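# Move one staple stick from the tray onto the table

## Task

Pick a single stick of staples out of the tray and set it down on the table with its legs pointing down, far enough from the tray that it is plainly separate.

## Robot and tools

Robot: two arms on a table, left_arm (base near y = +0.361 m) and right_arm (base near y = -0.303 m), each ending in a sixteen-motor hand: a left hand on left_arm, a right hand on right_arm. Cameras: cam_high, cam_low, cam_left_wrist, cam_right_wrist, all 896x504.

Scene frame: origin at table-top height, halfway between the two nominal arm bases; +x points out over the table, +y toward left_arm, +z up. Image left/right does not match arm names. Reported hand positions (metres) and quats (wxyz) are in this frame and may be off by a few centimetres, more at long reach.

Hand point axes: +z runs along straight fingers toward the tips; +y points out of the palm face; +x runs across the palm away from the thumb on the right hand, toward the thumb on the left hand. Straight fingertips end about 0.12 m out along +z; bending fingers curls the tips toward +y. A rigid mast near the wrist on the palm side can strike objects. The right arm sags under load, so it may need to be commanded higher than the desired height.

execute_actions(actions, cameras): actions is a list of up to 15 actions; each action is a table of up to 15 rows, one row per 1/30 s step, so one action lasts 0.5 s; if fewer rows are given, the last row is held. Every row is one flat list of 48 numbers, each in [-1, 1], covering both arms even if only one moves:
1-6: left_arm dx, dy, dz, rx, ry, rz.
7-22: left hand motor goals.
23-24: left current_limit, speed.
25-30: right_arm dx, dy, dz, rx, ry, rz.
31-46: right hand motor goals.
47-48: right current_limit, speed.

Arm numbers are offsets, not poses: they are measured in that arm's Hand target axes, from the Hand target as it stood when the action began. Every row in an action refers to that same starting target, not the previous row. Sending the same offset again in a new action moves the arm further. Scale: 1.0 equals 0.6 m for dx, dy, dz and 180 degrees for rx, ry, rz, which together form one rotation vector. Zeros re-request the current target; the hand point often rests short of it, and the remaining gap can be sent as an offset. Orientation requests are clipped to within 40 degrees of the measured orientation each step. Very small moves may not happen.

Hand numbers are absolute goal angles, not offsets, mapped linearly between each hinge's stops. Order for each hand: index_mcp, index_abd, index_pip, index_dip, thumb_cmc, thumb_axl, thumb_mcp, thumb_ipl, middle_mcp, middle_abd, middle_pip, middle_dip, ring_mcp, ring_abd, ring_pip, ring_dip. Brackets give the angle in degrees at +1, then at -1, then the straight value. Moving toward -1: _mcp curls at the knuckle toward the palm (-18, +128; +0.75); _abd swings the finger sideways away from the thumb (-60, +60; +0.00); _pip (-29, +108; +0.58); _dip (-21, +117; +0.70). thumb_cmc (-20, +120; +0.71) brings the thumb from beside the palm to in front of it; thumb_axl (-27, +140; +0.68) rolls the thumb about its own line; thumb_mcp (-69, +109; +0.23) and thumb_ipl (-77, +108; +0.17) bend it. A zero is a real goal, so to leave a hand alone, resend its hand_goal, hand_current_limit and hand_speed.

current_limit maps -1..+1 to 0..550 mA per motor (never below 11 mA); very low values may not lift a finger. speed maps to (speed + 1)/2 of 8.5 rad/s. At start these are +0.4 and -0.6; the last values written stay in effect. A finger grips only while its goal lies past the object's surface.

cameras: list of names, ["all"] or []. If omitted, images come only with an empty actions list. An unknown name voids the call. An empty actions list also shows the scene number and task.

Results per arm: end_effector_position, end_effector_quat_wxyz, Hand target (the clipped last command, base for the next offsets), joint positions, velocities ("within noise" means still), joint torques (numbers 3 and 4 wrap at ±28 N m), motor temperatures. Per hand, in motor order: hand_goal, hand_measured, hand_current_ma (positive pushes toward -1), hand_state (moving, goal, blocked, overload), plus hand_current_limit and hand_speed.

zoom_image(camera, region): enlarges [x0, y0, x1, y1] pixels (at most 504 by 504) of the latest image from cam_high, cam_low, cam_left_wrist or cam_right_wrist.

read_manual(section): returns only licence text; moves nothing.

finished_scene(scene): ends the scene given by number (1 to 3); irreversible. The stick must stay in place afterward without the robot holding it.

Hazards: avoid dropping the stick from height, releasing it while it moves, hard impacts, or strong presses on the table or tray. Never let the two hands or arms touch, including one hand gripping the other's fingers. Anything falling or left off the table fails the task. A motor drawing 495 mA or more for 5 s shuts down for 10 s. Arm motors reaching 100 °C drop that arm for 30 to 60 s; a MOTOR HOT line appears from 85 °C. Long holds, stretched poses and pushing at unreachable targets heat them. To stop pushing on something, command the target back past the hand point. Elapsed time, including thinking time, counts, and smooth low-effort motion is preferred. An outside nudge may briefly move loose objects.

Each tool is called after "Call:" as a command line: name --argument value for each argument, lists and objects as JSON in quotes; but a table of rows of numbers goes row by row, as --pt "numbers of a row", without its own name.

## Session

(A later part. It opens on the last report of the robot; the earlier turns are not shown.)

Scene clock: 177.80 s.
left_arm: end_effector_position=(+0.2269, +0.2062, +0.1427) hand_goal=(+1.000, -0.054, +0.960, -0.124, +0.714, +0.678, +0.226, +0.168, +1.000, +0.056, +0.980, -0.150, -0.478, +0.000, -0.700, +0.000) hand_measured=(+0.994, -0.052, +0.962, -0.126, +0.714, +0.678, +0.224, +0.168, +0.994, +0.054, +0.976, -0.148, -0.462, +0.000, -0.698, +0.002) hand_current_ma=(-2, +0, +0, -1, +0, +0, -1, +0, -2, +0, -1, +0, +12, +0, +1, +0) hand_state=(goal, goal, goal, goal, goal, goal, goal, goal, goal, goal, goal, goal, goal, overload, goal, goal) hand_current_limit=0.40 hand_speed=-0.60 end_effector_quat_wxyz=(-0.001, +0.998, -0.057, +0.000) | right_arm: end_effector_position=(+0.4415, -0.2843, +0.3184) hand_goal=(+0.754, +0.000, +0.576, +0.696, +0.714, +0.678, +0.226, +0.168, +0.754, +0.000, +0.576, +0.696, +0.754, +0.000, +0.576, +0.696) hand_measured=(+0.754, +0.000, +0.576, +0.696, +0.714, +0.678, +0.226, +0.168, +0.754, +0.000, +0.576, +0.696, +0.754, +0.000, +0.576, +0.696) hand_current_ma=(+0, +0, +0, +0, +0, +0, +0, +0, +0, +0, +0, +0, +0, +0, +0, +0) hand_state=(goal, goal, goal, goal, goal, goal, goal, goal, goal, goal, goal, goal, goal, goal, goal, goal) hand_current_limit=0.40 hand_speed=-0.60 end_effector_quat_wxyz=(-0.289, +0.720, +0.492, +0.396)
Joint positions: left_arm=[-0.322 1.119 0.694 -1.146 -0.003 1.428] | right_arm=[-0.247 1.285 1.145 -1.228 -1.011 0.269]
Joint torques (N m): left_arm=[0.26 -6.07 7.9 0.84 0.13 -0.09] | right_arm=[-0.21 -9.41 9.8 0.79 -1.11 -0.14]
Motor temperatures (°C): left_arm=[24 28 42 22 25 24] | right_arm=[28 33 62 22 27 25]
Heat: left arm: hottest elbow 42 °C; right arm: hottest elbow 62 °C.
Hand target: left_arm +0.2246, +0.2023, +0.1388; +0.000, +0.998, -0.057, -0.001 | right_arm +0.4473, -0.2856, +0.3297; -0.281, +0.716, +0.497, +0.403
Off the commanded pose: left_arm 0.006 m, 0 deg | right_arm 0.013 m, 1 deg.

Call:
execute_actions --actions '[[[0,0,0.0117,0,0,0,1.0,-0.055,0.96,-0.125,0.714,0.678,0.226,0.168,1.0,0.055,0.98,-0.15,-0.479,0,-0.7,0,0.4,-0.6,0,0,0,0,0,0,0.754,0,0.576,0.696,0.714,0.678,0.226,0.168,0.754,0,0.576,0.696,0.754,0,0.576,0.696,0.4,-0.6]],[[0,0,0.008,0,0,0,1.0,-0.055,0.96,-0.125,0.714,0.678,0.226,0.168,1.0,0.055,0.98,-0.15,-0.479,0,-0.7,0,0.4,-0.6,0,0,0,0,0,0,0.754,0,0.576,0.696,0.714,0.678,0.226,0.168,0.754,0,0.576,0.696,0.754,0,0.576,0.696,0.4,-0.6]]]' --cameras '["cam_high","cam_low","cam_left_wrist"]'

Call:
zoom_image --camera "cam_left_wrist" --region '[440, 0, 720, 180]'

Call:
zoom_image --camera "cam_low" --region '[550, 220, 600, 260]'

Scene clock: 186.07 s.
left_arm: end_effector_position=(+0.2254, +0.2066, +0.1319) hand_goal=(+1.000, -0.054, +0.960, -0.124, +0.714, +0.678, +0.226, +0.168, +1.000, +0.056, +0.980, -0.150, -0.478, +0.000, -0.700, +0.000) hand_measured=(+0.994, -0.052, +0.962, -0.126, +0.714, +0.678, +0.224, +0.168, +0.994, +0.054, +0.976, -0.148, -0.462, +0.000, -0.698, +0.002) hand_current_ma=(-2, +0, +0, -1, +0, +0, -1, +0, -2, +0, -1, +0, +12, +0, +1, +0) hand_state=(goal, goal, goal, goal, goal, goal, goal, goal, goal, goal, goal, goal, goal, overload, goal, goal) hand_current_limit=0.40 hand_speed=-0.60 end_effector_quat_wxyz=(-0.001, +0.998, -0.057, +0.001) | right_arm: end_effector_position=(+0.4415, -0.2843, +0.3184) hand_goal=(+0.754, +0.000, +0.576, +0.696, +0.714, +0.678, +0.226, +0.168, +0.754, +0.000, +0.576, +0.696, +0.754, +0.000, +0.576, +0.696) hand_measured=(+0.754, +0.000, +0.576, +0.696, +0.714, +0.678, +0.226, +0.168, +0.754, +0.000, +0.576, +0.696, +0.754, +0.000, +0.576, +0.696) hand_current_ma=(+0, +0, +0, +0, +0, +0, +0, +0, +0, +0, +0, +0, +0, +0, +0, +0) hand_state=(goal, goal, goal, goal, goal, goal, goal, goal, goal, goal, goal, goal, goal, goal, goal, goal) hand_current_limit=0.40 hand_speed=-0.60 end_effector_quat_wxyz=(-0.289, +0.720, +0.492, +0.396)
Joint positions: left_arm=[-0.322 1.128 0.668 -1.109 -0.003 1.427] | right_arm=[-0.247 1.285 1.145 -1.228 -1.011 0.269]
Joint torques (N m): left_arm=[0.26 -5.25 7.95 0.91 0.11 -0.13] | right_arm=[-0.21 -9.41 9.78 0.79 -1.11 -0.14]
Motor temperatures (°C): left_arm=[24 28 41 22 25 24] | right_arm=[28 33 62 22 28 25]
Heat: left arm: hottest elbow 41 °C; right arm: hottest elbow 62 °C.
Hand target: left_arm +0.2247, +0.2023, +0.1272; +0.000, +0.998, -0.057, +0.000 | right_arm +0.4473, -0.2856, +0.3297; -0.281, +0.716, +0.497, +0.403
Off the commanded pose: left_arm 0.006 m, 0 deg | right_arm 0.013 m, 1 deg.
Images, in order (width x height): cam_high 896x504, cam_low 896x504, cam_left_wrist 896x504.

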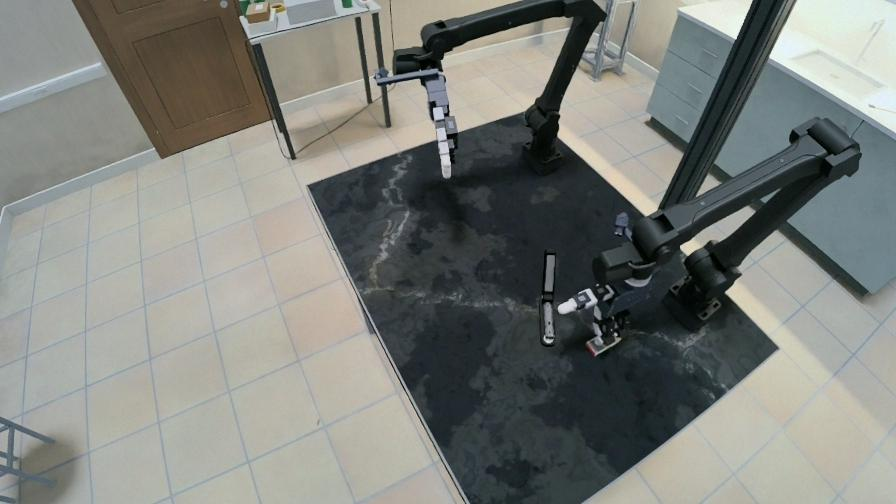

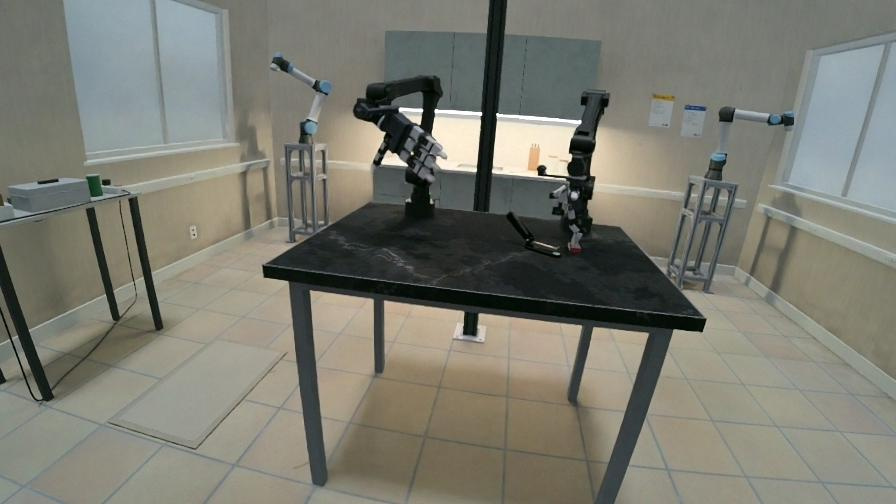

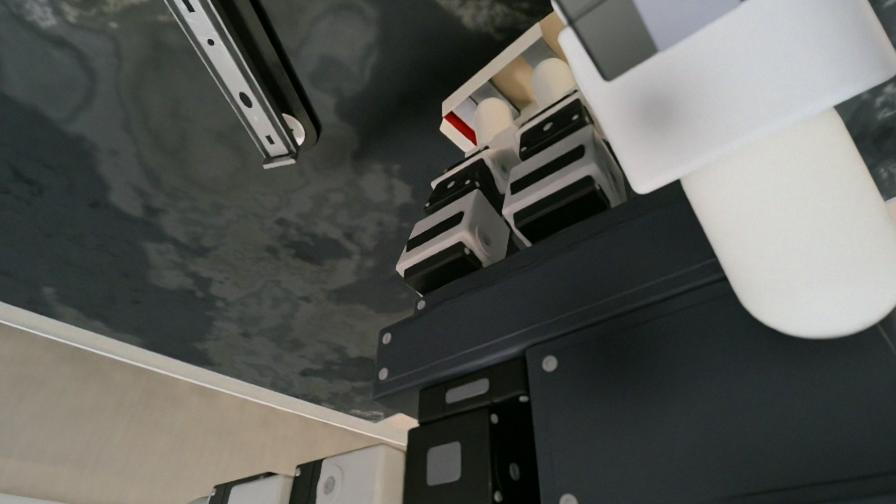

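Scaled by 1.800 from the camera's 896x504 image, which has a finer 1280x720 frame.

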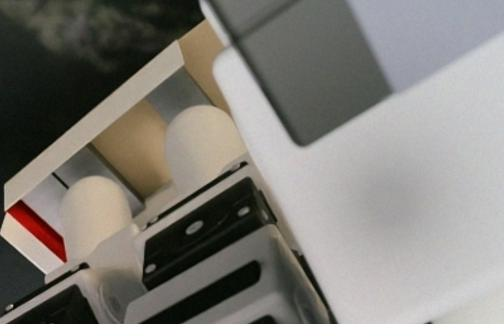

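Scaled by 10.080 from the camera's 896x504 image, which has a finer 1280x720 frame.

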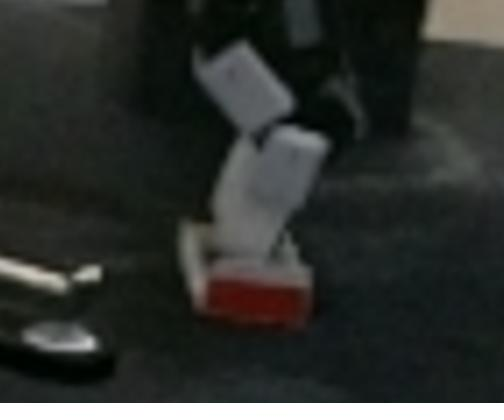

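Call:
execute_actions --actions '[[[0,0,0.006,0,0,0,1.0,-0.055,0.96,-0.125,0.714,0.678,0.226,0.168,1.0,0.055,0.98,-0.15,-0.479,0,-0.7,0,0.4,-0.6,0,0,0,0,0,0,0.754,0,0.576,0.696,0.714,0.678,0.226,0.168,0.754,0,0.576,0.696,0.754,0,0.576,0.696,0.4,-0.6]],[[0,0,0.006,0,0,0,1.0,-0.055,0.96,-0.125,0.714,0.678,0.226,0.168,1.0,0.055,0.98,-0.15,-0.479,0,-0.7,0,0.4,-0.6,0,0,0,0,0,0,0.754,0,0.576,0.696,0.714,0.678,0.226,0.168,0.754,0,0.576,0.696,0.754,0,0.576,0.696,0.4,-0.6]]]' --cameras '["cam_left_wrist"]'

Call:
zoom_image --camera "cam_left_wrist" --region '[440, 0, 720, 180]'

Scene clock: 197.13 s.
left_arm: end_effector_position=(+0.2258, +0.2065, +0.1251) hand_goal=(+1.000, -0.054, +0.960, -0.124, +0.714, +0.678, +0.226, +0.168, +1.000, +0.056, +0.980, -0.150, -0.478, +0.000, -0.700, +0.000) hand_measured=(+0.996, -0.052, +0.962, -0.126, +0.714, +0.678, +0.224, +0.168, +0.994, +0.054, +0.976, -0.148, -0.462, +0.000, -0.698, +0.002) hand_current_ma=(-2, +0, +0, -1, +0, +0, -1, +0, -2, +0, -1, +0, +12, +0, +1, +0) hand_state=(goal, goal, goal, goal, goal, goal, goal, goal, goal, goal, goal, goal, goal, overload, goal, goal) hand_current_limit=0.40 hand_speed=-0.60 end_effector_quat_wxyz=(-0.001, +0.998, -0.057, +0.002) | right_arm: end_effector_position=(+0.4415, -0.2843, +0.3184) hand_goal=(+0.754, +0.000, +0.576, +0.696, +0.714, +0.678, +0.226, +0.168, +0.754, +0.000, +0.576, +0.696, +0.754, +0.000, +0.576, +0.696) hand_measured=(+0.754, +0.000, +0.576, +0.696, +0.714, +0.678, +0.226, +0.168, +0.754, +0.000, +0.576, +0.696, +0.754, +0.000, +0.576, +0.696) hand_current_ma=(+0, +0, +0, +0, +0, +0, +0, +0, +0, +0, +0, +0, +0, +0, +0, +0) hand_state=(goal, goal, goal, goal, goal, goal, goal, goal, goal, goal, goal, goal, goal, goal, goal, goal) hand_current_limit=0.40 hand_speed=-0.60 end_effector_quat_wxyz=(-0.289, +0.720, +0.492, +0.396)
Joint positions: left_arm=[-0.322 1.139 0.656 -1.085 -0.003 1.427] | right_arm=[-0.247 1.285 1.145 -1.228 -1.011 0.269]
Joint torques (N m): left_arm=[0.26 -5.07 7.82 0.91 0.11 -0.12] | right_arm=[-0.15 -9.47 9.8 0.8 -1.11 -0.14]
Motor temperatures (°C): left_arm=[24 28 41 22 25 24] | right_arm=[28 33 63 22 28 25]
Heat: left arm: hottest elbow 41 °C; right arm: hottest elbow 63 °C.
Hand target: left_arm +0.2245, +0.2024, +0.1198; +0.000, +0.998, -0.057, -0.001 | right_arm +0.4473, -0.2856, +0.3297; -0.281, +0.716, +0.497, +0.403
Off the commanded pose: left_arm 0.007 m, 0 deg | right_arm 0.013 m, 1 deg.
Images, in order (width x height): cam_left_wrist 896x504.

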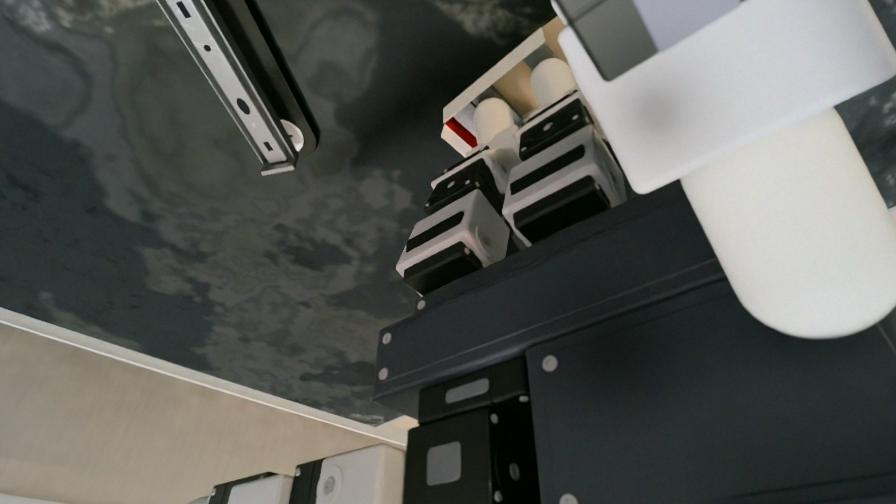

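Scaled by 1.800 from the camera's 896x504 image, which has a finer 1280x720 frame.

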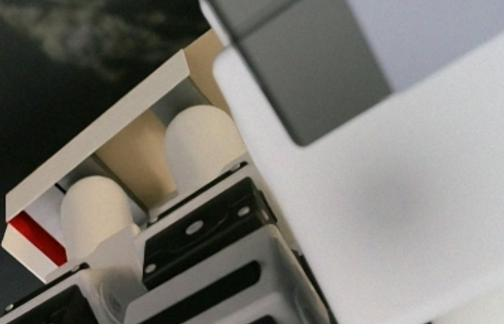

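Call:
execute_actions --actions '[[[0,0,0.006,0,0,0,1.0,-0.055,0.96,-0.125,0.714,0.678,0.226,0.168,1.0,0.055,0.98,-0.15,-0.479,0,-0.7,0,0.4,-0.6,0,0,0,0,0,0,0.754,0,0.576,0.696,0.714,0.678,0.226,0.168,0.754,0,0.576,0.696,0.754,0,0.576,0.696,0.4,-0.6]]]' --cameras '["cam_left_wrist"]'

Call:
zoom_image --camera "cam_left_wrist" --region '[440, 0, 720, 180]'

Scene clock: 201.53 s.
left_arm: end_effector_position=(+0.2281, +0.2059, +0.1250) hand_goal=(+1.000, -0.054, +0.960, -0.124, +0.714, +0.678, +0.226, +0.168, +1.000, +0.056, +0.980, -0.150, -0.478, +0.000, -0.700, +0.000) hand_measured=(+0.998, -0.056, +0.962, -0.126, +0.714, +0.678, +0.224, +0.168, +0.994, +0.054, +0.976, -0.148, -0.462, +0.000, -0.698, +0.002) hand_current_ma=(+0, +0, +0, -1, +0, +0, -1, +0, -2, +0, -1, +0, +12, +0, +1, +0) hand_state=(goal, goal, goal, goal, goal, goal, goal, goal, goal, goal, goal, goal, goal, overload, goal, goal) hand_current_limit=0.40 hand_speed=-0.60 end_effector_quat_wxyz=(+0.000, +0.998, -0.057, +0.006) | right_arm: end_effector_position=(+0.4415, -0.2843, +0.3184) hand_goal=(+0.754, +0.000, +0.576, +0.696, +0.714, +0.678, +0.226, +0.168, +0.754, +0.000, +0.576, +0.696, +0.754, +0.000, +0.576, +0.696) hand_measured=(+0.754, +0.000, +0.576, +0.696, +0.714, +0.678, +0.226, +0.168, +0.754, +0.000, +0.576, +0.696, +0.754, +0.000, +0.576, +0.696) hand_current_ma=(+0, +0, +0, +0, +0, +0, +0, +0, +0, +0, +0, +0, +0, +0, +0, +0) hand_state=(goal, goal, goal, goal, goal, goal, goal, goal, goal, goal, goal, goal, goal, goal, goal, goal) hand_current_limit=0.40 hand_speed=-0.60 end_effector_quat_wxyz=(-0.289, +0.720, +0.492, +0.396)
Joint positions: left_arm=[-0.322 1.141 0.656 -1.074 -0.003 1.427] | right_arm=[-0.247 1.285 1.145 -1.228 -1.011 0.269]
Joint torques (N m): left_arm=[-0.03 -4.78 7.21 1.01 0.11 -0.12] | right_arm=[-0.15 -9.41 9.78 0.77 -1.11 -0.14]
Motor temperatures (°C): left_arm=[24 28 40 22 25 24] | right_arm=[28 33 63 22 28 25]
Heat: left arm: hottest elbow 40 °C; right arm: hottest elbow 63 °C.
Hand target: left_arm +0.2245, +0.2024, +0.1163; +0.000, +0.998, -0.057, -0.001 | right_arm +0.4473, -0.2856, +0.3297; -0.281, +0.716, +0.497, +0.403
Off the commanded pose: left_arm 0.010 m, 1 deg | right_arm 0.013 m, 1 deg.
Images, in order (width x height): cam_left_wrist 896x504.

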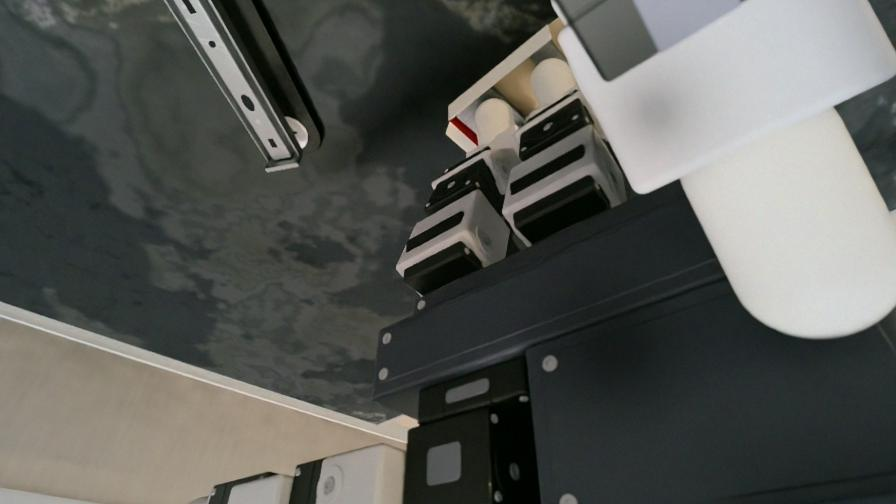

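Scaled by 1.800 from the camera's 896x504 image, which has a finer 1280x720 frame.

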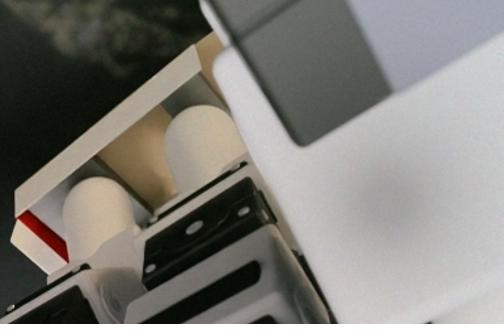

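Call:
execute_actions --actions '[[[-0.006,0,0.005,0,0,0,1.0,-0.055,0.96,-0.125,0.714,0.678,0.226,0.168,1.0,0.055,0.96,-0.125,-0.479,0,-0.7,0,0.4,-0.8,0,0,0,0,0,0,0.754,0,0.576,0.696,0.714,0.678,0.226,0.168,0.754,0,0.576,0.696,0.754,0,0.576,0.696,0.4,-0.6]]]' --cameras '["cam_left_wrist","cam_high"]'

Call:
zoom_image --camera "cam_left_wrist" --region '[440, 0, 720, 180]'

Call:
zoom_image --camera "cam_high" --region '[570, 315, 640, 365]'

Scene clock: 217.00 s.
left_arm: end_effector_position=(+0.2282, +0.2054, +0.1241) hand_goal=(+1.000, -0.054, +0.960, -0.124, +0.714, +0.678, +0.226, +0.168, +1.000, +0.056, +0.960, -0.124, -0.478, +0.000, -0.700, +0.000) hand_measured=(+1.000, -0.062, +0.966, -0.128, +0.714, +0.678, +0.224, +0.168, +0.998, +0.054, +0.962, -0.128, -0.462, +0.000, -0.698, +0.002) hand_current_ma=(+0, -3, +2, -1, +0, +0, -1, +0, +0, +0, +0, -1, +12, +0, +1, +0) hand_state=(goal, goal, goal, goal, goal, goal, goal, goal, goal, goal, goal, goal, goal, overload, goal, goal) hand_current_limit=0.40 hand_speed=-0.80 end_effector_quat_wxyz=(+0.000, +0.998, -0.056, +0.007) | right_arm: end_effector_position=(+0.4415, -0.2843, +0.3184) hand_goal=(+0.754, +0.000, +0.576, +0.696, +0.714, +0.678, +0.226, +0.168, +0.754, +0.000, +0.576, +0.696, +0.754, +0.000, +0.576, +0.696) hand_measured=(+0.754, +0.000, +0.576, +0.696, +0.714, +0.678, +0.226, +0.168, +0.754, +0.000, +0.576, +0.696, +0.754, +0.000, +0.576, +0.696) hand_current_ma=(+0, +0, +0, +0, +0, +0, +0, +0, +0, +0, +0, +0, +0, +0, +0, +0) hand_state=(goal, goal, goal, goal, goal, goal, goal, goal, goal, goal, goal, goal, goal, goal, goal, goal) hand_current_limit=0.40 hand_speed=-0.60 end_effector_quat_wxyz=(-0.289, +0.720, +0.492, +0.396)
Joint positions: left_arm=[-0.323 1.141 0.654 -1.069 -0.003 1.424] | right_arm=[-0.247 1.285 1.145 -1.228 -1.011 0.269]
Joint torques (N m): left_arm=[0.26 -5.19 6.39 1.07 0.1 -0.1] | right_arm=[-0.15 -9.47 9.8 0.79 -1.11 -0.15]
Motor temperatures (°C): left_arm=[24 27 39 22 25 24] | right_arm=[28 33 63 22 28 25]
Heat: left arm: hottest elbow 39 °C; right arm: hottest elbow 63 °C.
Hand target: left_arm +0.2210, +0.2027, +0.1133; +0.000, +0.998, -0.057, +0.000 | right_arm +0.4473, -0.2856, +0.3297; -0.281, +0.716, +0.497, +0.403
Off the commanded pose: left_arm 0.013 m, 1 deg | right_arm 0.013 m, 1 deg.
Images, in order (width x height): cam_high 896x504, cam_left_wrist 896x504.

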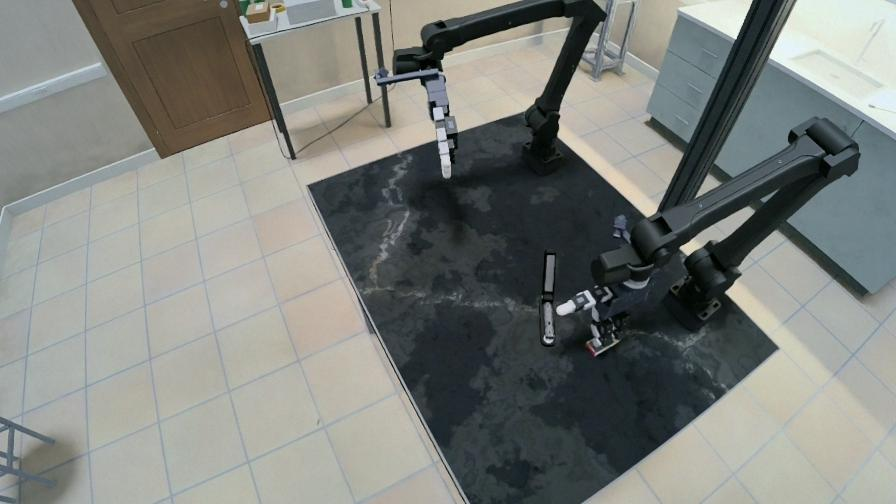

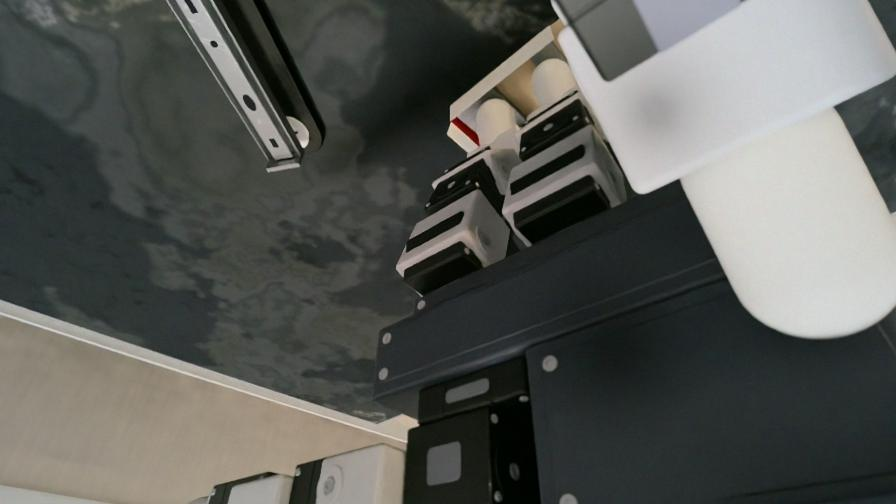

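Scaled by 1.800 from the camera's 896x504 image, which has a finer 1280x720 frame.

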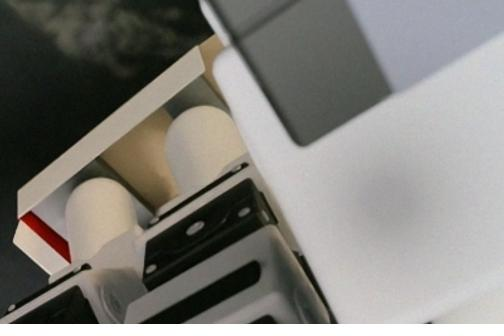

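Scaled by 7.200 from the camera's 896x504 image, which has a finer 1280x720 frame.

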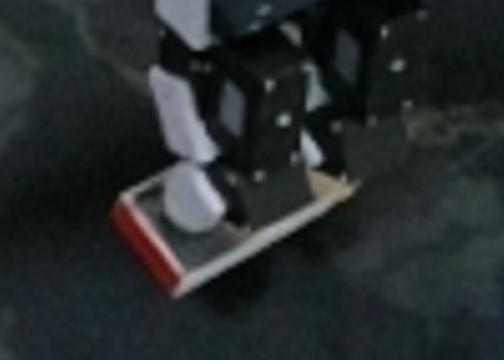

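Call:
execute_actions --actions '[[[-0.006,0,0.008,0,0,0,1.0,-0.055,0.96,-0.125,0.714,0.678,0.226,0.168,1.0,0.055,0.96,-0.125,-0.479,0,-0.7,0,0.4,-0.93,0,0,0,0,0,0,0.754,0,0.576,0.696,0.714,0.678,0.226,0.168,0.754,0,0.576,0.696,0.754,0,0.576,0.696,0.4,-0.6]],[[-0.003,0,0.004,0,0,0,1.0,-0.055,0.96,-0.125,0.714,0.678,0.226,0.168,1.0,0.0,0.96,-0.125,-0.479,0,-0.7,0,0.4,-0.93,0,0,0,0,0,0,0.754,0,0.576,0.696,0.714,0.678,0.226,0.168,0.754,0,0.576,0.696,0.754,0,0.576,0.696,0.4,-0.6]]]' --cameras '["cam_left_wrist","cam_high"]'

Call:
zoom_image --camera "cam_left_wrist" --region '[440, 0, 720, 180]'

Call:
zoom_image --camera "cam_high" --region '[570, 315, 640, 365]'

Scene clock: 225.27 s.
left_arm: end_effector_position=(+0.2289, +0.2045, +0.1238) hand_goal=(+1.000, -0.054, +0.960, -0.124, +0.714, +0.678, +0.226, +0.168, +1.000, +0.000, +0.960, -0.124, -0.478, +0.000, -0.700, +0.000) hand_measured=(+1.000, -0.068, +0.970, -0.128, +0.714, +0.678, +0.224, +0.168, +1.000, +0.016, +0.976, -0.136, -0.462, +0.000, -0.698, +0.002) hand_current_ma=(+0, -7, +5, -1, +0, +0, -1, +0, +0, +8, +9, -6, +12, +0, +1, +0) hand_state=(goal, goal, goal, goal, goal, goal, goal, goal, goal, goal, goal, goal, goal, overload, goal, goal) hand_current_limit=0.40 hand_speed=-0.93 end_effector_quat_wxyz=(+0.002, +0.998, -0.056, +0.017) | right_arm: end_effector_position=(+0.4415, -0.2843, +0.3184) hand_goal=(+0.754, +0.000, +0.576, +0.696, +0.714, +0.678, +0.226, +0.168, +0.754, +0.000, +0.576, +0.696, +0.754, +0.000, +0.576, +0.696) hand_measured=(+0.754, +0.000, +0.576, +0.696, +0.714, +0.678, +0.226, +0.168, +0.754, +0.000, +0.576, +0.696, +0.754, +0.000, +0.576, +0.696) hand_current_ma=(+0, +0, +0, +0, +0, +0, +0, +0, +0, +0, +0, +0, +0, +0, +0, +0) hand_state=(goal, goal, goal, goal, goal, goal, goal, goal, goal, goal, goal, goal, goal, goal, goal, goal) hand_current_limit=0.40 hand_speed=-0.60 end_effector_quat_wxyz=(-0.289, +0.720, +0.492, +0.396)
Joint positions: left_arm=[-0.326 1.13 0.642 -1.049 -0.003 1.421] | right_arm=[-0.247 1.285 1.145 -1.228 -1.011 0.269]
Joint torques (N m): left_arm=[0.15 -4.66 5.33 1.03 0.1 -0.08] | right_arm=[-0.21 -9.41 9.78 0.81 -1.11 -0.14]
Motor temperatures (°C): left_arm=[24 27 39 22 25 24] | right_arm=[28 33 63 22 28 25]
Heat: left arm: hottest elbow 39 °C; right arm: hottest elbow 63 °C.
Hand target: left_arm +0.2155, +0.2033, +0.1060; +0.000, +0.998, -0.057, -0.001 | right_arm +0.4473, -0.2856, +0.3297; -0.281, +0.716, +0.497, +0.403
Off the commanded pose: left_arm 0.022 m, 2 deg | right_arm 0.013 m, 1 deg.
Images, in order (width x height): cam_high 896x504, cam_left_wrist 896x504.

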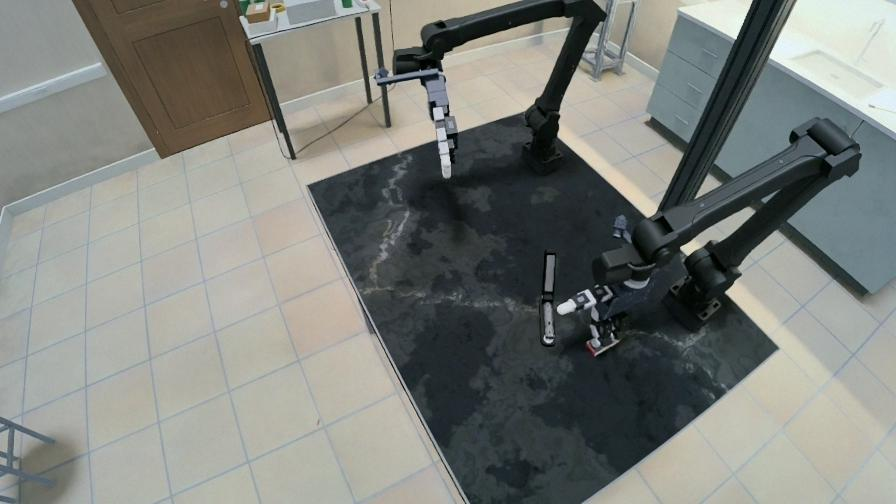

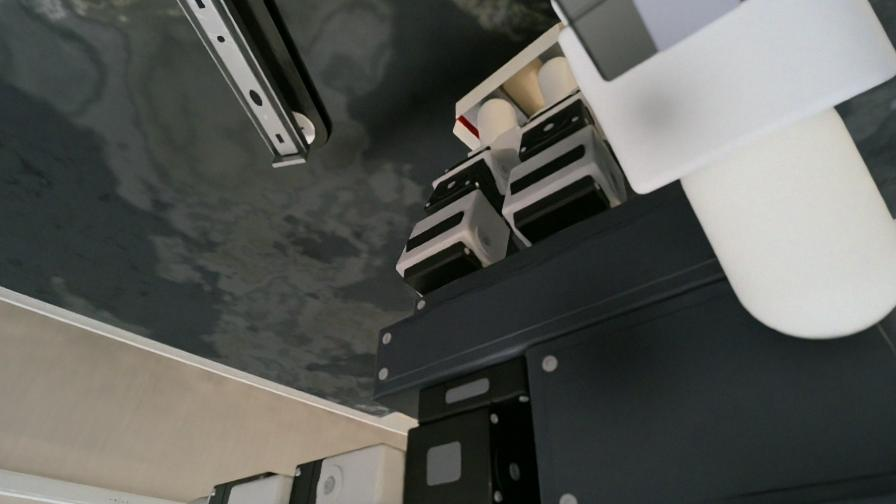

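Scaled by 1.800 from the camera's 896x504 image, which has a finer 1280x720 frame.

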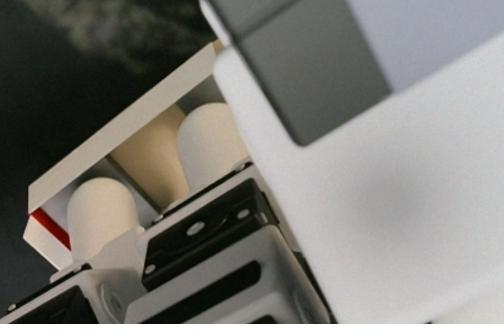

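Scaled by 7.200 from the camera's 896x504 image, which has a finer 1280x720 frame.

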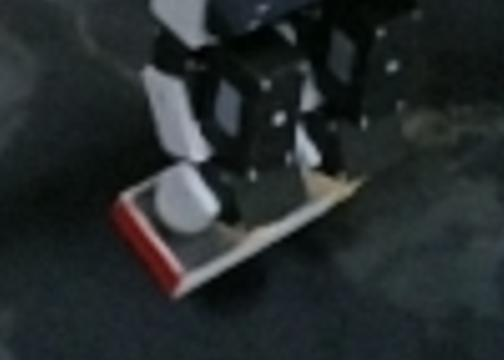

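Call:
execute_actions --actions '[[[0,0,0,0,0,0,1.0,-0.055,0.96,-0.125,0.714,0.678,0.226,0.168,1.0,-0.07,0.965,-0.125,-0.479,0,-0.7,0,0.4,-0.93,0,0,0,0,0,0,0.754,0,0.576,0.696,0.714,0.678,0.226,0.168,0.754,0,0.576,0.696,0.754,0,0.576,0.696,0.4,-0.6]]]' --cameras '["cam_left_wrist","cam_high","cam_low"]'

Call:
zoom_image --camera "cam_left_wrist" --region '[440, 0, 720, 180]'

Call:
zoom_image --camera "cam_high" --region '[570, 315, 640, 365]'

Scene clock: 233.33 s.
left_arm: end_effector_position=(+0.2319, +0.2038, +0.1243) hand_goal=(+1.000, -0.054, +0.960, -0.124, +0.714, +0.678, +0.226, +0.168, +1.000, -0.070, +0.966, -0.124, -0.478, +0.000, -0.700, +0.000) hand_measured=(+0.998, -0.058, +0.962, -0.126, +0.714, +0.678, +0.224, +0.168, +1.000, -0.032, +0.982, -0.136, -0.462, +0.000, -0.698, +0.002) hand_current_ma=(+0, -1, +0, -1, +0, +0, -1, +0, +0, +34, +10, -7, +12, +0, +1, +0) hand_state=(goal, goal, goal, goal, goal, goal, goal, goal, goal, blocked, goal, goal, goal, overload, goal, goal) hand_current_limit=0.40 hand_speed=-0.93 end_effector_quat_wxyz=(+0.003, +0.998, -0.056, +0.023) | right_arm: end_effector_position=(+0.4415, -0.2843, +0.3184) hand_goal=(+0.754, +0.000, +0.576, +0.696, +0.714, +0.678, +0.226, +0.168, +0.754, +0.000, +0.576, +0.696, +0.754, +0.000, +0.576, +0.696) hand_measured=(+0.754, +0.000, +0.576, +0.696, +0.714, +0.678, +0.226, +0.168, +0.754, +0.000, +0.576, +0.696, +0.754, +0.000, +0.576, +0.696) hand_current_ma=(+0, +0, +0, +0, +0, +0, +0, +0, +0, +0, +0, +0, +0, +0, +0, +0) hand_state=(goal, goal, goal, goal, goal, goal, goal, goal, goal, goal, goal, goal, goal, goal, goal, goal) hand_current_limit=0.40 hand_speed=-0.60 end_effector_quat_wxyz=(-0.289, +0.720, +0.492, +0.396)
Joint positions: left_arm=[-0.326 1.13 0.642 -1.037 -0.003 1.421] | right_arm=[-0.247 1.285 1.145 -1.228 -1.011 0.269]
Joint torques (N m): left_arm=[0.32 -4.48 5.3 0.62 0.12 -0.11] | right_arm=[-0.21 -9.47 9.78 0.8 -1.11 -0.14]
Motor temperatures (°C): left_arm=[24 27 39 22 25 24] | right_arm=[28 33 63 22 28 25]
Heat: left arm: hottest elbow 39 °C; right arm: hottest elbow 63 °C.
Hand target: left_arm +0.2156, +0.2034, +0.1060; +0.000, +0.998, -0.057, -0.001 | right_arm +0.4473, -0.2856, +0.3297; -0.281, +0.716, +0.497, +0.403
Off the commanded pose: left_arm 0.025 m, 3 deg | right_arm 0.013 m, 1 deg.
Images, in order (width x height): cam_high 896x504, cam_low 896x504, cam_left_wrist 896x504.

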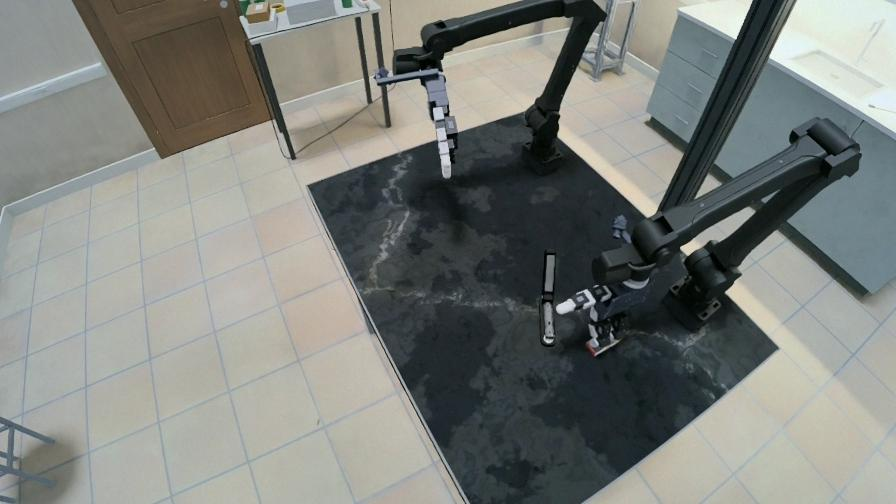

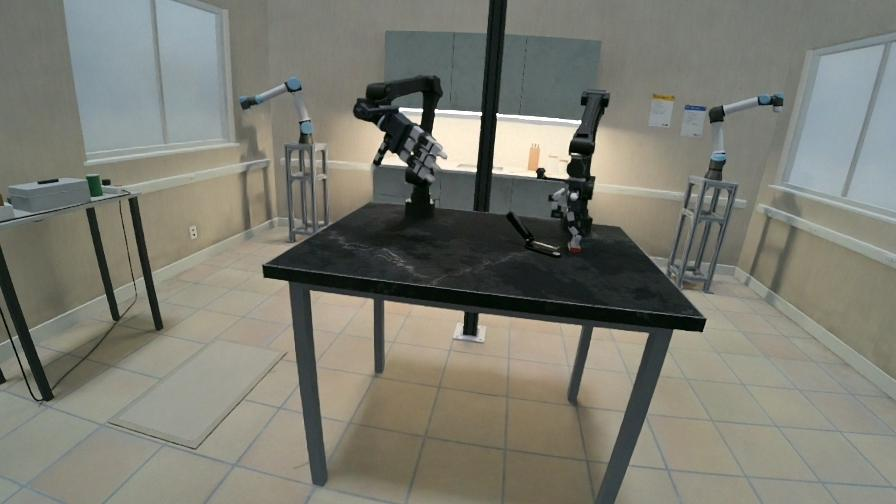

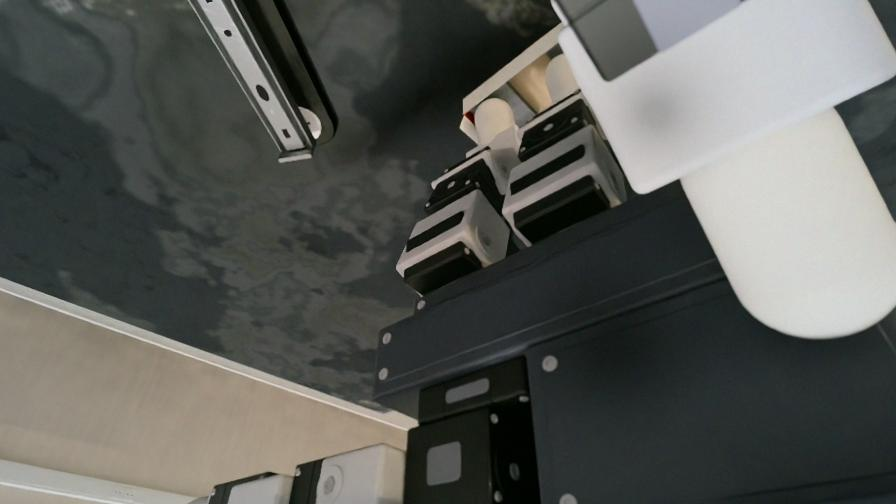

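Scaled by 1.800 from the camera's 896x504 image, which has a finer 1280x720 frame.

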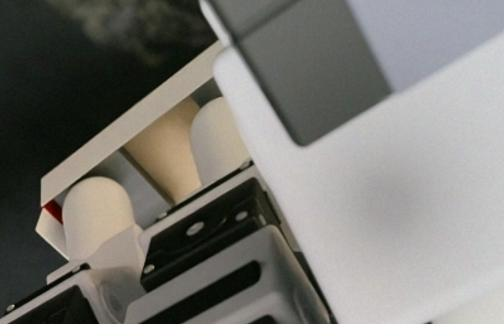

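Scaled by 7.200 from the camera's 896x504 image, which has a finer 1280x720 frame.

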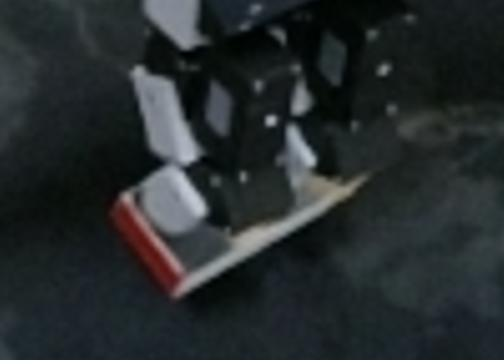

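Call:
execute_actions --actions '[[[-0.005,0,-0.015,0,-0.02,0,1.0,-0.055,0.96,-0.125,0.714,0.678,0.226,0.168,1.0,-0.03,0.98,-0.15,-0.479,0,-0.7,0,0.4,-0.93,0,0,0,0,0,0,0.754,0,0.576,0.696,0.714,0.678,0.226,0.168,0.754,0,0.576,0.696,0.754,0,0.576,0.696,0.4,-0.6]]]' --cameras '["cam_left_wrist","cam_high"]'

Call:
zoom_image --camera "cam_left_wrist" --region '[440, 0, 720, 180]'

Call:
zoom_image --camera "cam_high" --region '[570, 315, 640, 365]'

Scene clock: 245.10 s.
left_arm: end_effector_position=(+0.2212, +0.2053, +0.1240) hand_goal=(+1.000, -0.054, +0.960, -0.124, +0.714, +0.678, +0.226, +0.168, +1.000, -0.030, +0.980, -0.150, -0.478, +0.000, -0.700, +0.000) hand_measured=(+1.000, -0.036, +0.968, -0.138, +0.714, +0.678, +0.224, +0.168, +0.998, -0.026, +0.982, -0.152, -0.462, +0.000, -0.698, +0.002) hand_current_ma=(+0, +9, +3, -9, +0, +0, -1, +0, +0, +1, +0, +0, +12, +0, +1, +0) hand_state=(goal, goal, goal, goal, goal, goal, goal, goal, goal, goal, goal, goal, goal, overload, goal, goal) hand_current_limit=0.40 hand_speed=-0.93 end_effector_quat_wxyz=(+0.002, +0.998, -0.056, +0.000) | right_arm: end_effector_position=(+0.4415, -0.2843, +0.3184) hand_goal=(+0.754, +0.000, +0.576, +0.696, +0.714, +0.678, +0.226, +0.168, +0.754, +0.000, +0.576, +0.696, +0.754, +0.000, +0.576, +0.696) hand_measured=(+0.754, +0.000, +0.576, +0.696, +0.714, +0.678, +0.226, +0.168, +0.754, +0.000, +0.576, +0.696, +0.754, +0.000, +0.576, +0.696) hand_current_ma=(+0, +0, +0, +0, +0, +0, +0, +0, +0, +0, +0, +0, +0, +0, +0, +0) hand_state=(goal, goal, goal, goal, goal, goal, goal, goal, goal, goal, goal, goal, goal, goal, goal, goal) hand_current_limit=0.40 hand_speed=-0.60 end_effector_quat_wxyz=(-0.289, +0.720, +0.492, +0.396)
Joint positions: left_arm=[-0.326 1.13 0.646 -1.085 0.004 1.421] | right_arm=[-0.247 1.285 1.145 -1.228 -1.011 0.269]
Joint torques (N m): left_arm=[0.5 -2.9 8.84 -0.87 0.24 -0.08] | right_arm=[-0.15 -9.47 9.78 0.79 -1.11 -0.14]
Motor temperatures (°C): left_arm=[24 27 39 22 25 24] | right_arm=[28 33 64 22 28 25]
Heat: left arm: hottest elbow 39 °C; right arm: hottest elbow 64 °C.
Hand target: left_arm +0.2127, +0.2037, +0.1151; -0.002, +0.998, -0.057, -0.032 | right_arm +0.4473, -0.2856, +0.3297; -0.281, +0.716, +0.497, +0.403
Off the commanded pose: left_arm 0.012 m, 4 deg | right_arm 0.013 m, 1 deg.
Images, in order (width x height): cam_high 896x504, cam_left_wrist 896x504.

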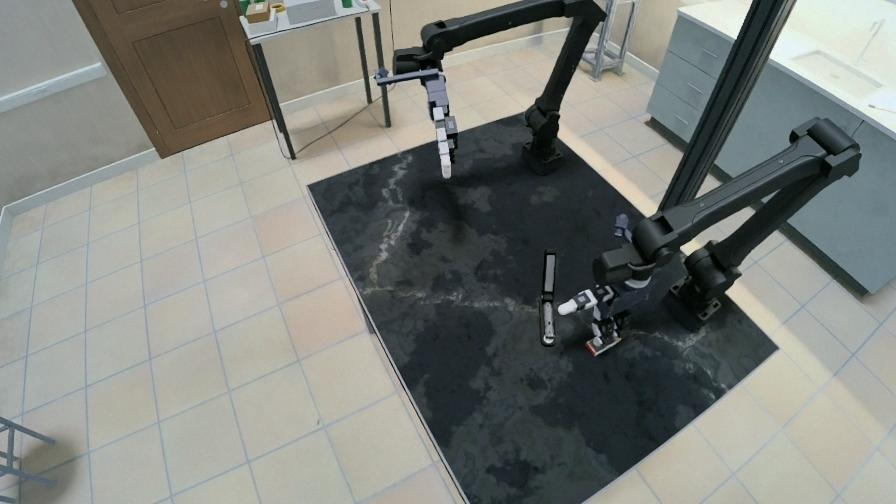

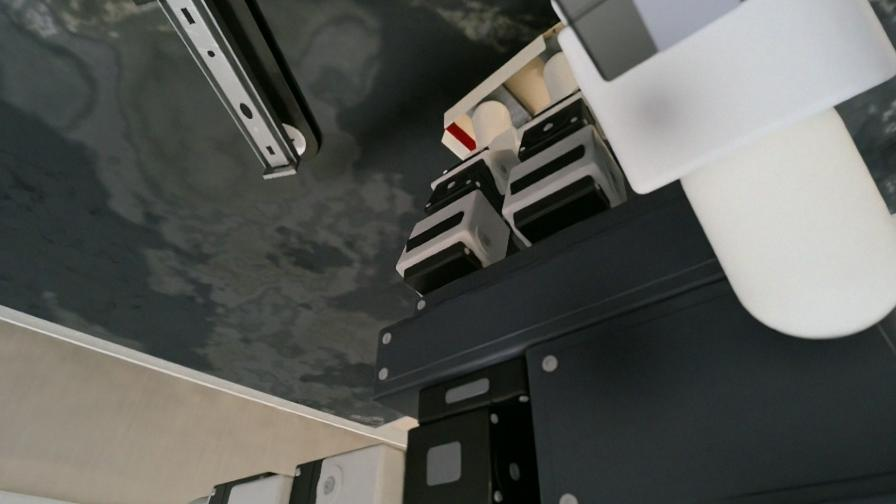

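Scaled by 1.800 from the camera's 896x504 image, which has a finer 1280x720 frame.

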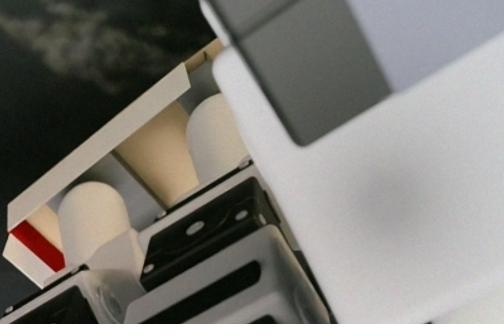

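Scaled by 7.200 from the camera's 896x504 image, which has a finer 1280x720 frame.

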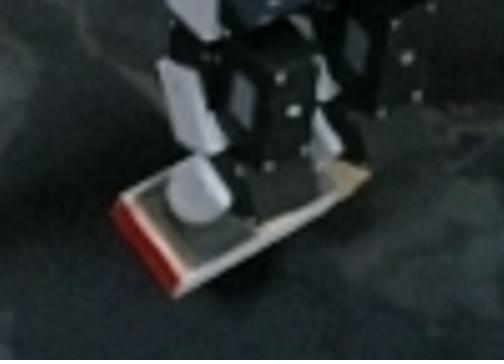

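Call:
execute_actions --actions '[[[0,0,0.004,0,0,0,1.0,-0.055,0.96,-0.125,0.714,0.678,0.226,0.168,1.0,-0.12,0.98,-0.15,-0.479,0,-0.7,0,0.4,-0.93,0,0,0,0,0,0,0.754,0,0.576,0.696,0.714,0.678,0.226,0.168,0.754,0,0.576,0.696,0.754,0,0.576,0.696,0.4,-0.6]]]' --cameras '["cam_left_wrist","cam_high"]'

Call:
zoom_image --camera "cam_left_wrist" --region '[440, 0, 720, 180]'

Call:
zoom_image --camera "cam_high" --region '[570, 315, 640, 365]'

Scene clock: 250.97 s.
left_arm: end_effector_position=(+0.2211, +0.2053, +0.1238) hand_goal=(+1.000, -0.054, +0.960, -0.124, +0.714, +0.678, +0.226, +0.168, +1.000, -0.120, +0.980, -0.150, -0.478, +0.000, -0.700, +0.000) hand_measured=(+1.000, -0.036, +0.968, -0.140, +0.714, +0.678, +0.224, +0.168, +0.998, -0.116, +0.982, -0.152, -0.462, +0.000, -0.698, +0.002) hand_current_ma=(+0, +9, +4, -11, +0, +0, -1, +0, +0, +1, +0, +0, +12, +0, +1, +0) hand_state=(goal, goal, goal, goal, goal, goal, goal, goal, goal, goal, goal, goal, goal, overload, goal, goal) hand_current_limit=0.40 hand_speed=-0.93 end_effector_quat_wxyz=(+0.002, +0.998, -0.056, -0.001) | right_arm: end_effector_position=(+0.4415, -0.2843, +0.3184) hand_goal=(+0.754, +0.000, +0.576, +0.696, +0.714, +0.678, +0.226, +0.168, +0.754, +0.000, +0.576, +0.696, +0.754, +0.000, +0.576, +0.696) hand_measured=(+0.754, +0.000, +0.576, +0.696, +0.714, +0.678, +0.226, +0.168, +0.754, +0.000, +0.576, +0.696, +0.754, +0.000, +0.576, +0.696) hand_current_ma=(+0, +0, +0, +0, +0, +0, +0, +0, +0, +0, +0, +0, +0, +0, +0, +0) hand_state=(goal, goal, goal, goal, goal, goal, goal, goal, goal, goal, goal, goal, goal, goal, goal, goal) hand_current_limit=0.40 hand_speed=-0.60 end_effector_quat_wxyz=(-0.289, +0.720, +0.492, +0.396)
Joint positions: left_arm=[-0.326 1.131 0.646 -1.085 0.004 1.421] | right_arm=[-0.247 1.285 1.145 -1.228 -1.011 0.269]
Joint torques (N m): left_arm=[0.44 -2.55 8.55 -0.58 0.23 -0.05] | right_arm=[-0.21 -9.41 9.8 0.8 -1.11 -0.14]
Motor temperatures (°C): left_arm=[24 27 39 22 25 24] | right_arm=[27 33 64 22 28 25]
Heat: left arm: hottest elbow 39 °C; right arm: hottest elbow 64 °C.
Hand target: left_arm +0.2125, +0.2037, +0.1127; -0.002, +0.998, -0.057, -0.032 | right_arm +0.4473, -0.2856, +0.3297; -0.281, +0.716, +0.497, +0.403
Off the commanded pose: left_arm 0.014 m, 4 deg | right_arm 0.013 m, 1 deg.
Images, in order (width x height): cam_high 896x504, cam_left_wrist 896x504.

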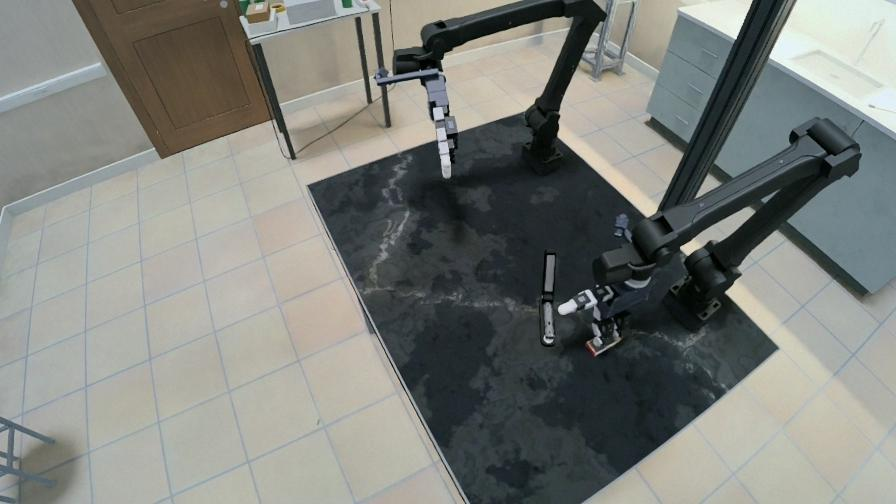

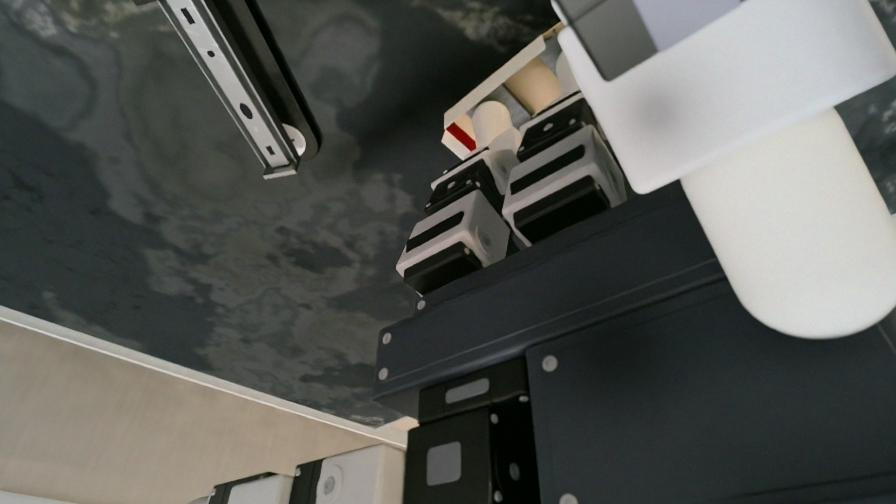

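Scaled by 1.800 from the camera's 896x504 image, which has a finer 1280x720 frame.

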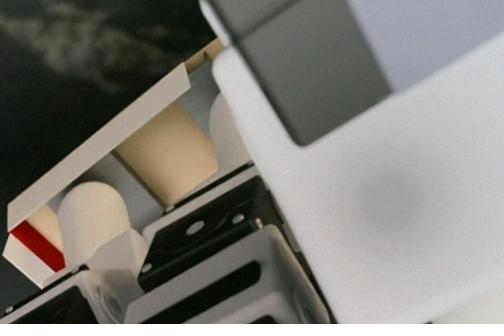

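Scaled by 7.200 from the camera's 896x504 image, which has a finer 1280x720 frame.

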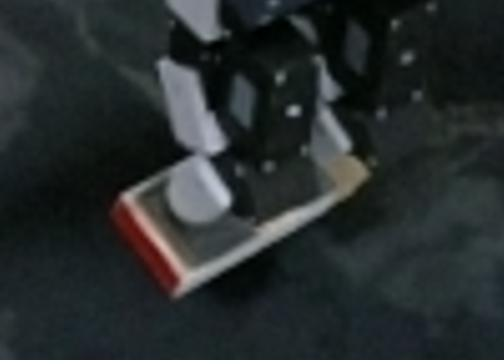

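Call:
zoom_image --camera "cam_left_wrist" --region '[500, 10, 600, 110]'

Call:
zoom_image --camera "cam_high" --region '[590, 325, 630, 355]'

Scaled by 5.040 from the camera's 896x504 image, which has a finer 1280x720 frame.

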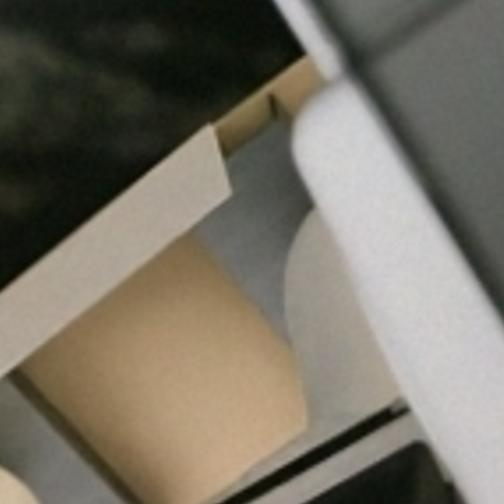

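Scaled by 12.600 from the camera's 896x504 image, which has a finer 1280x720 frame.

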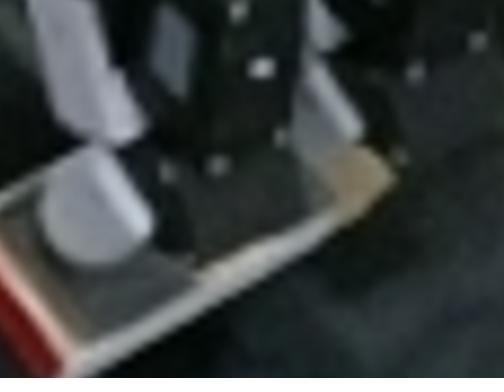

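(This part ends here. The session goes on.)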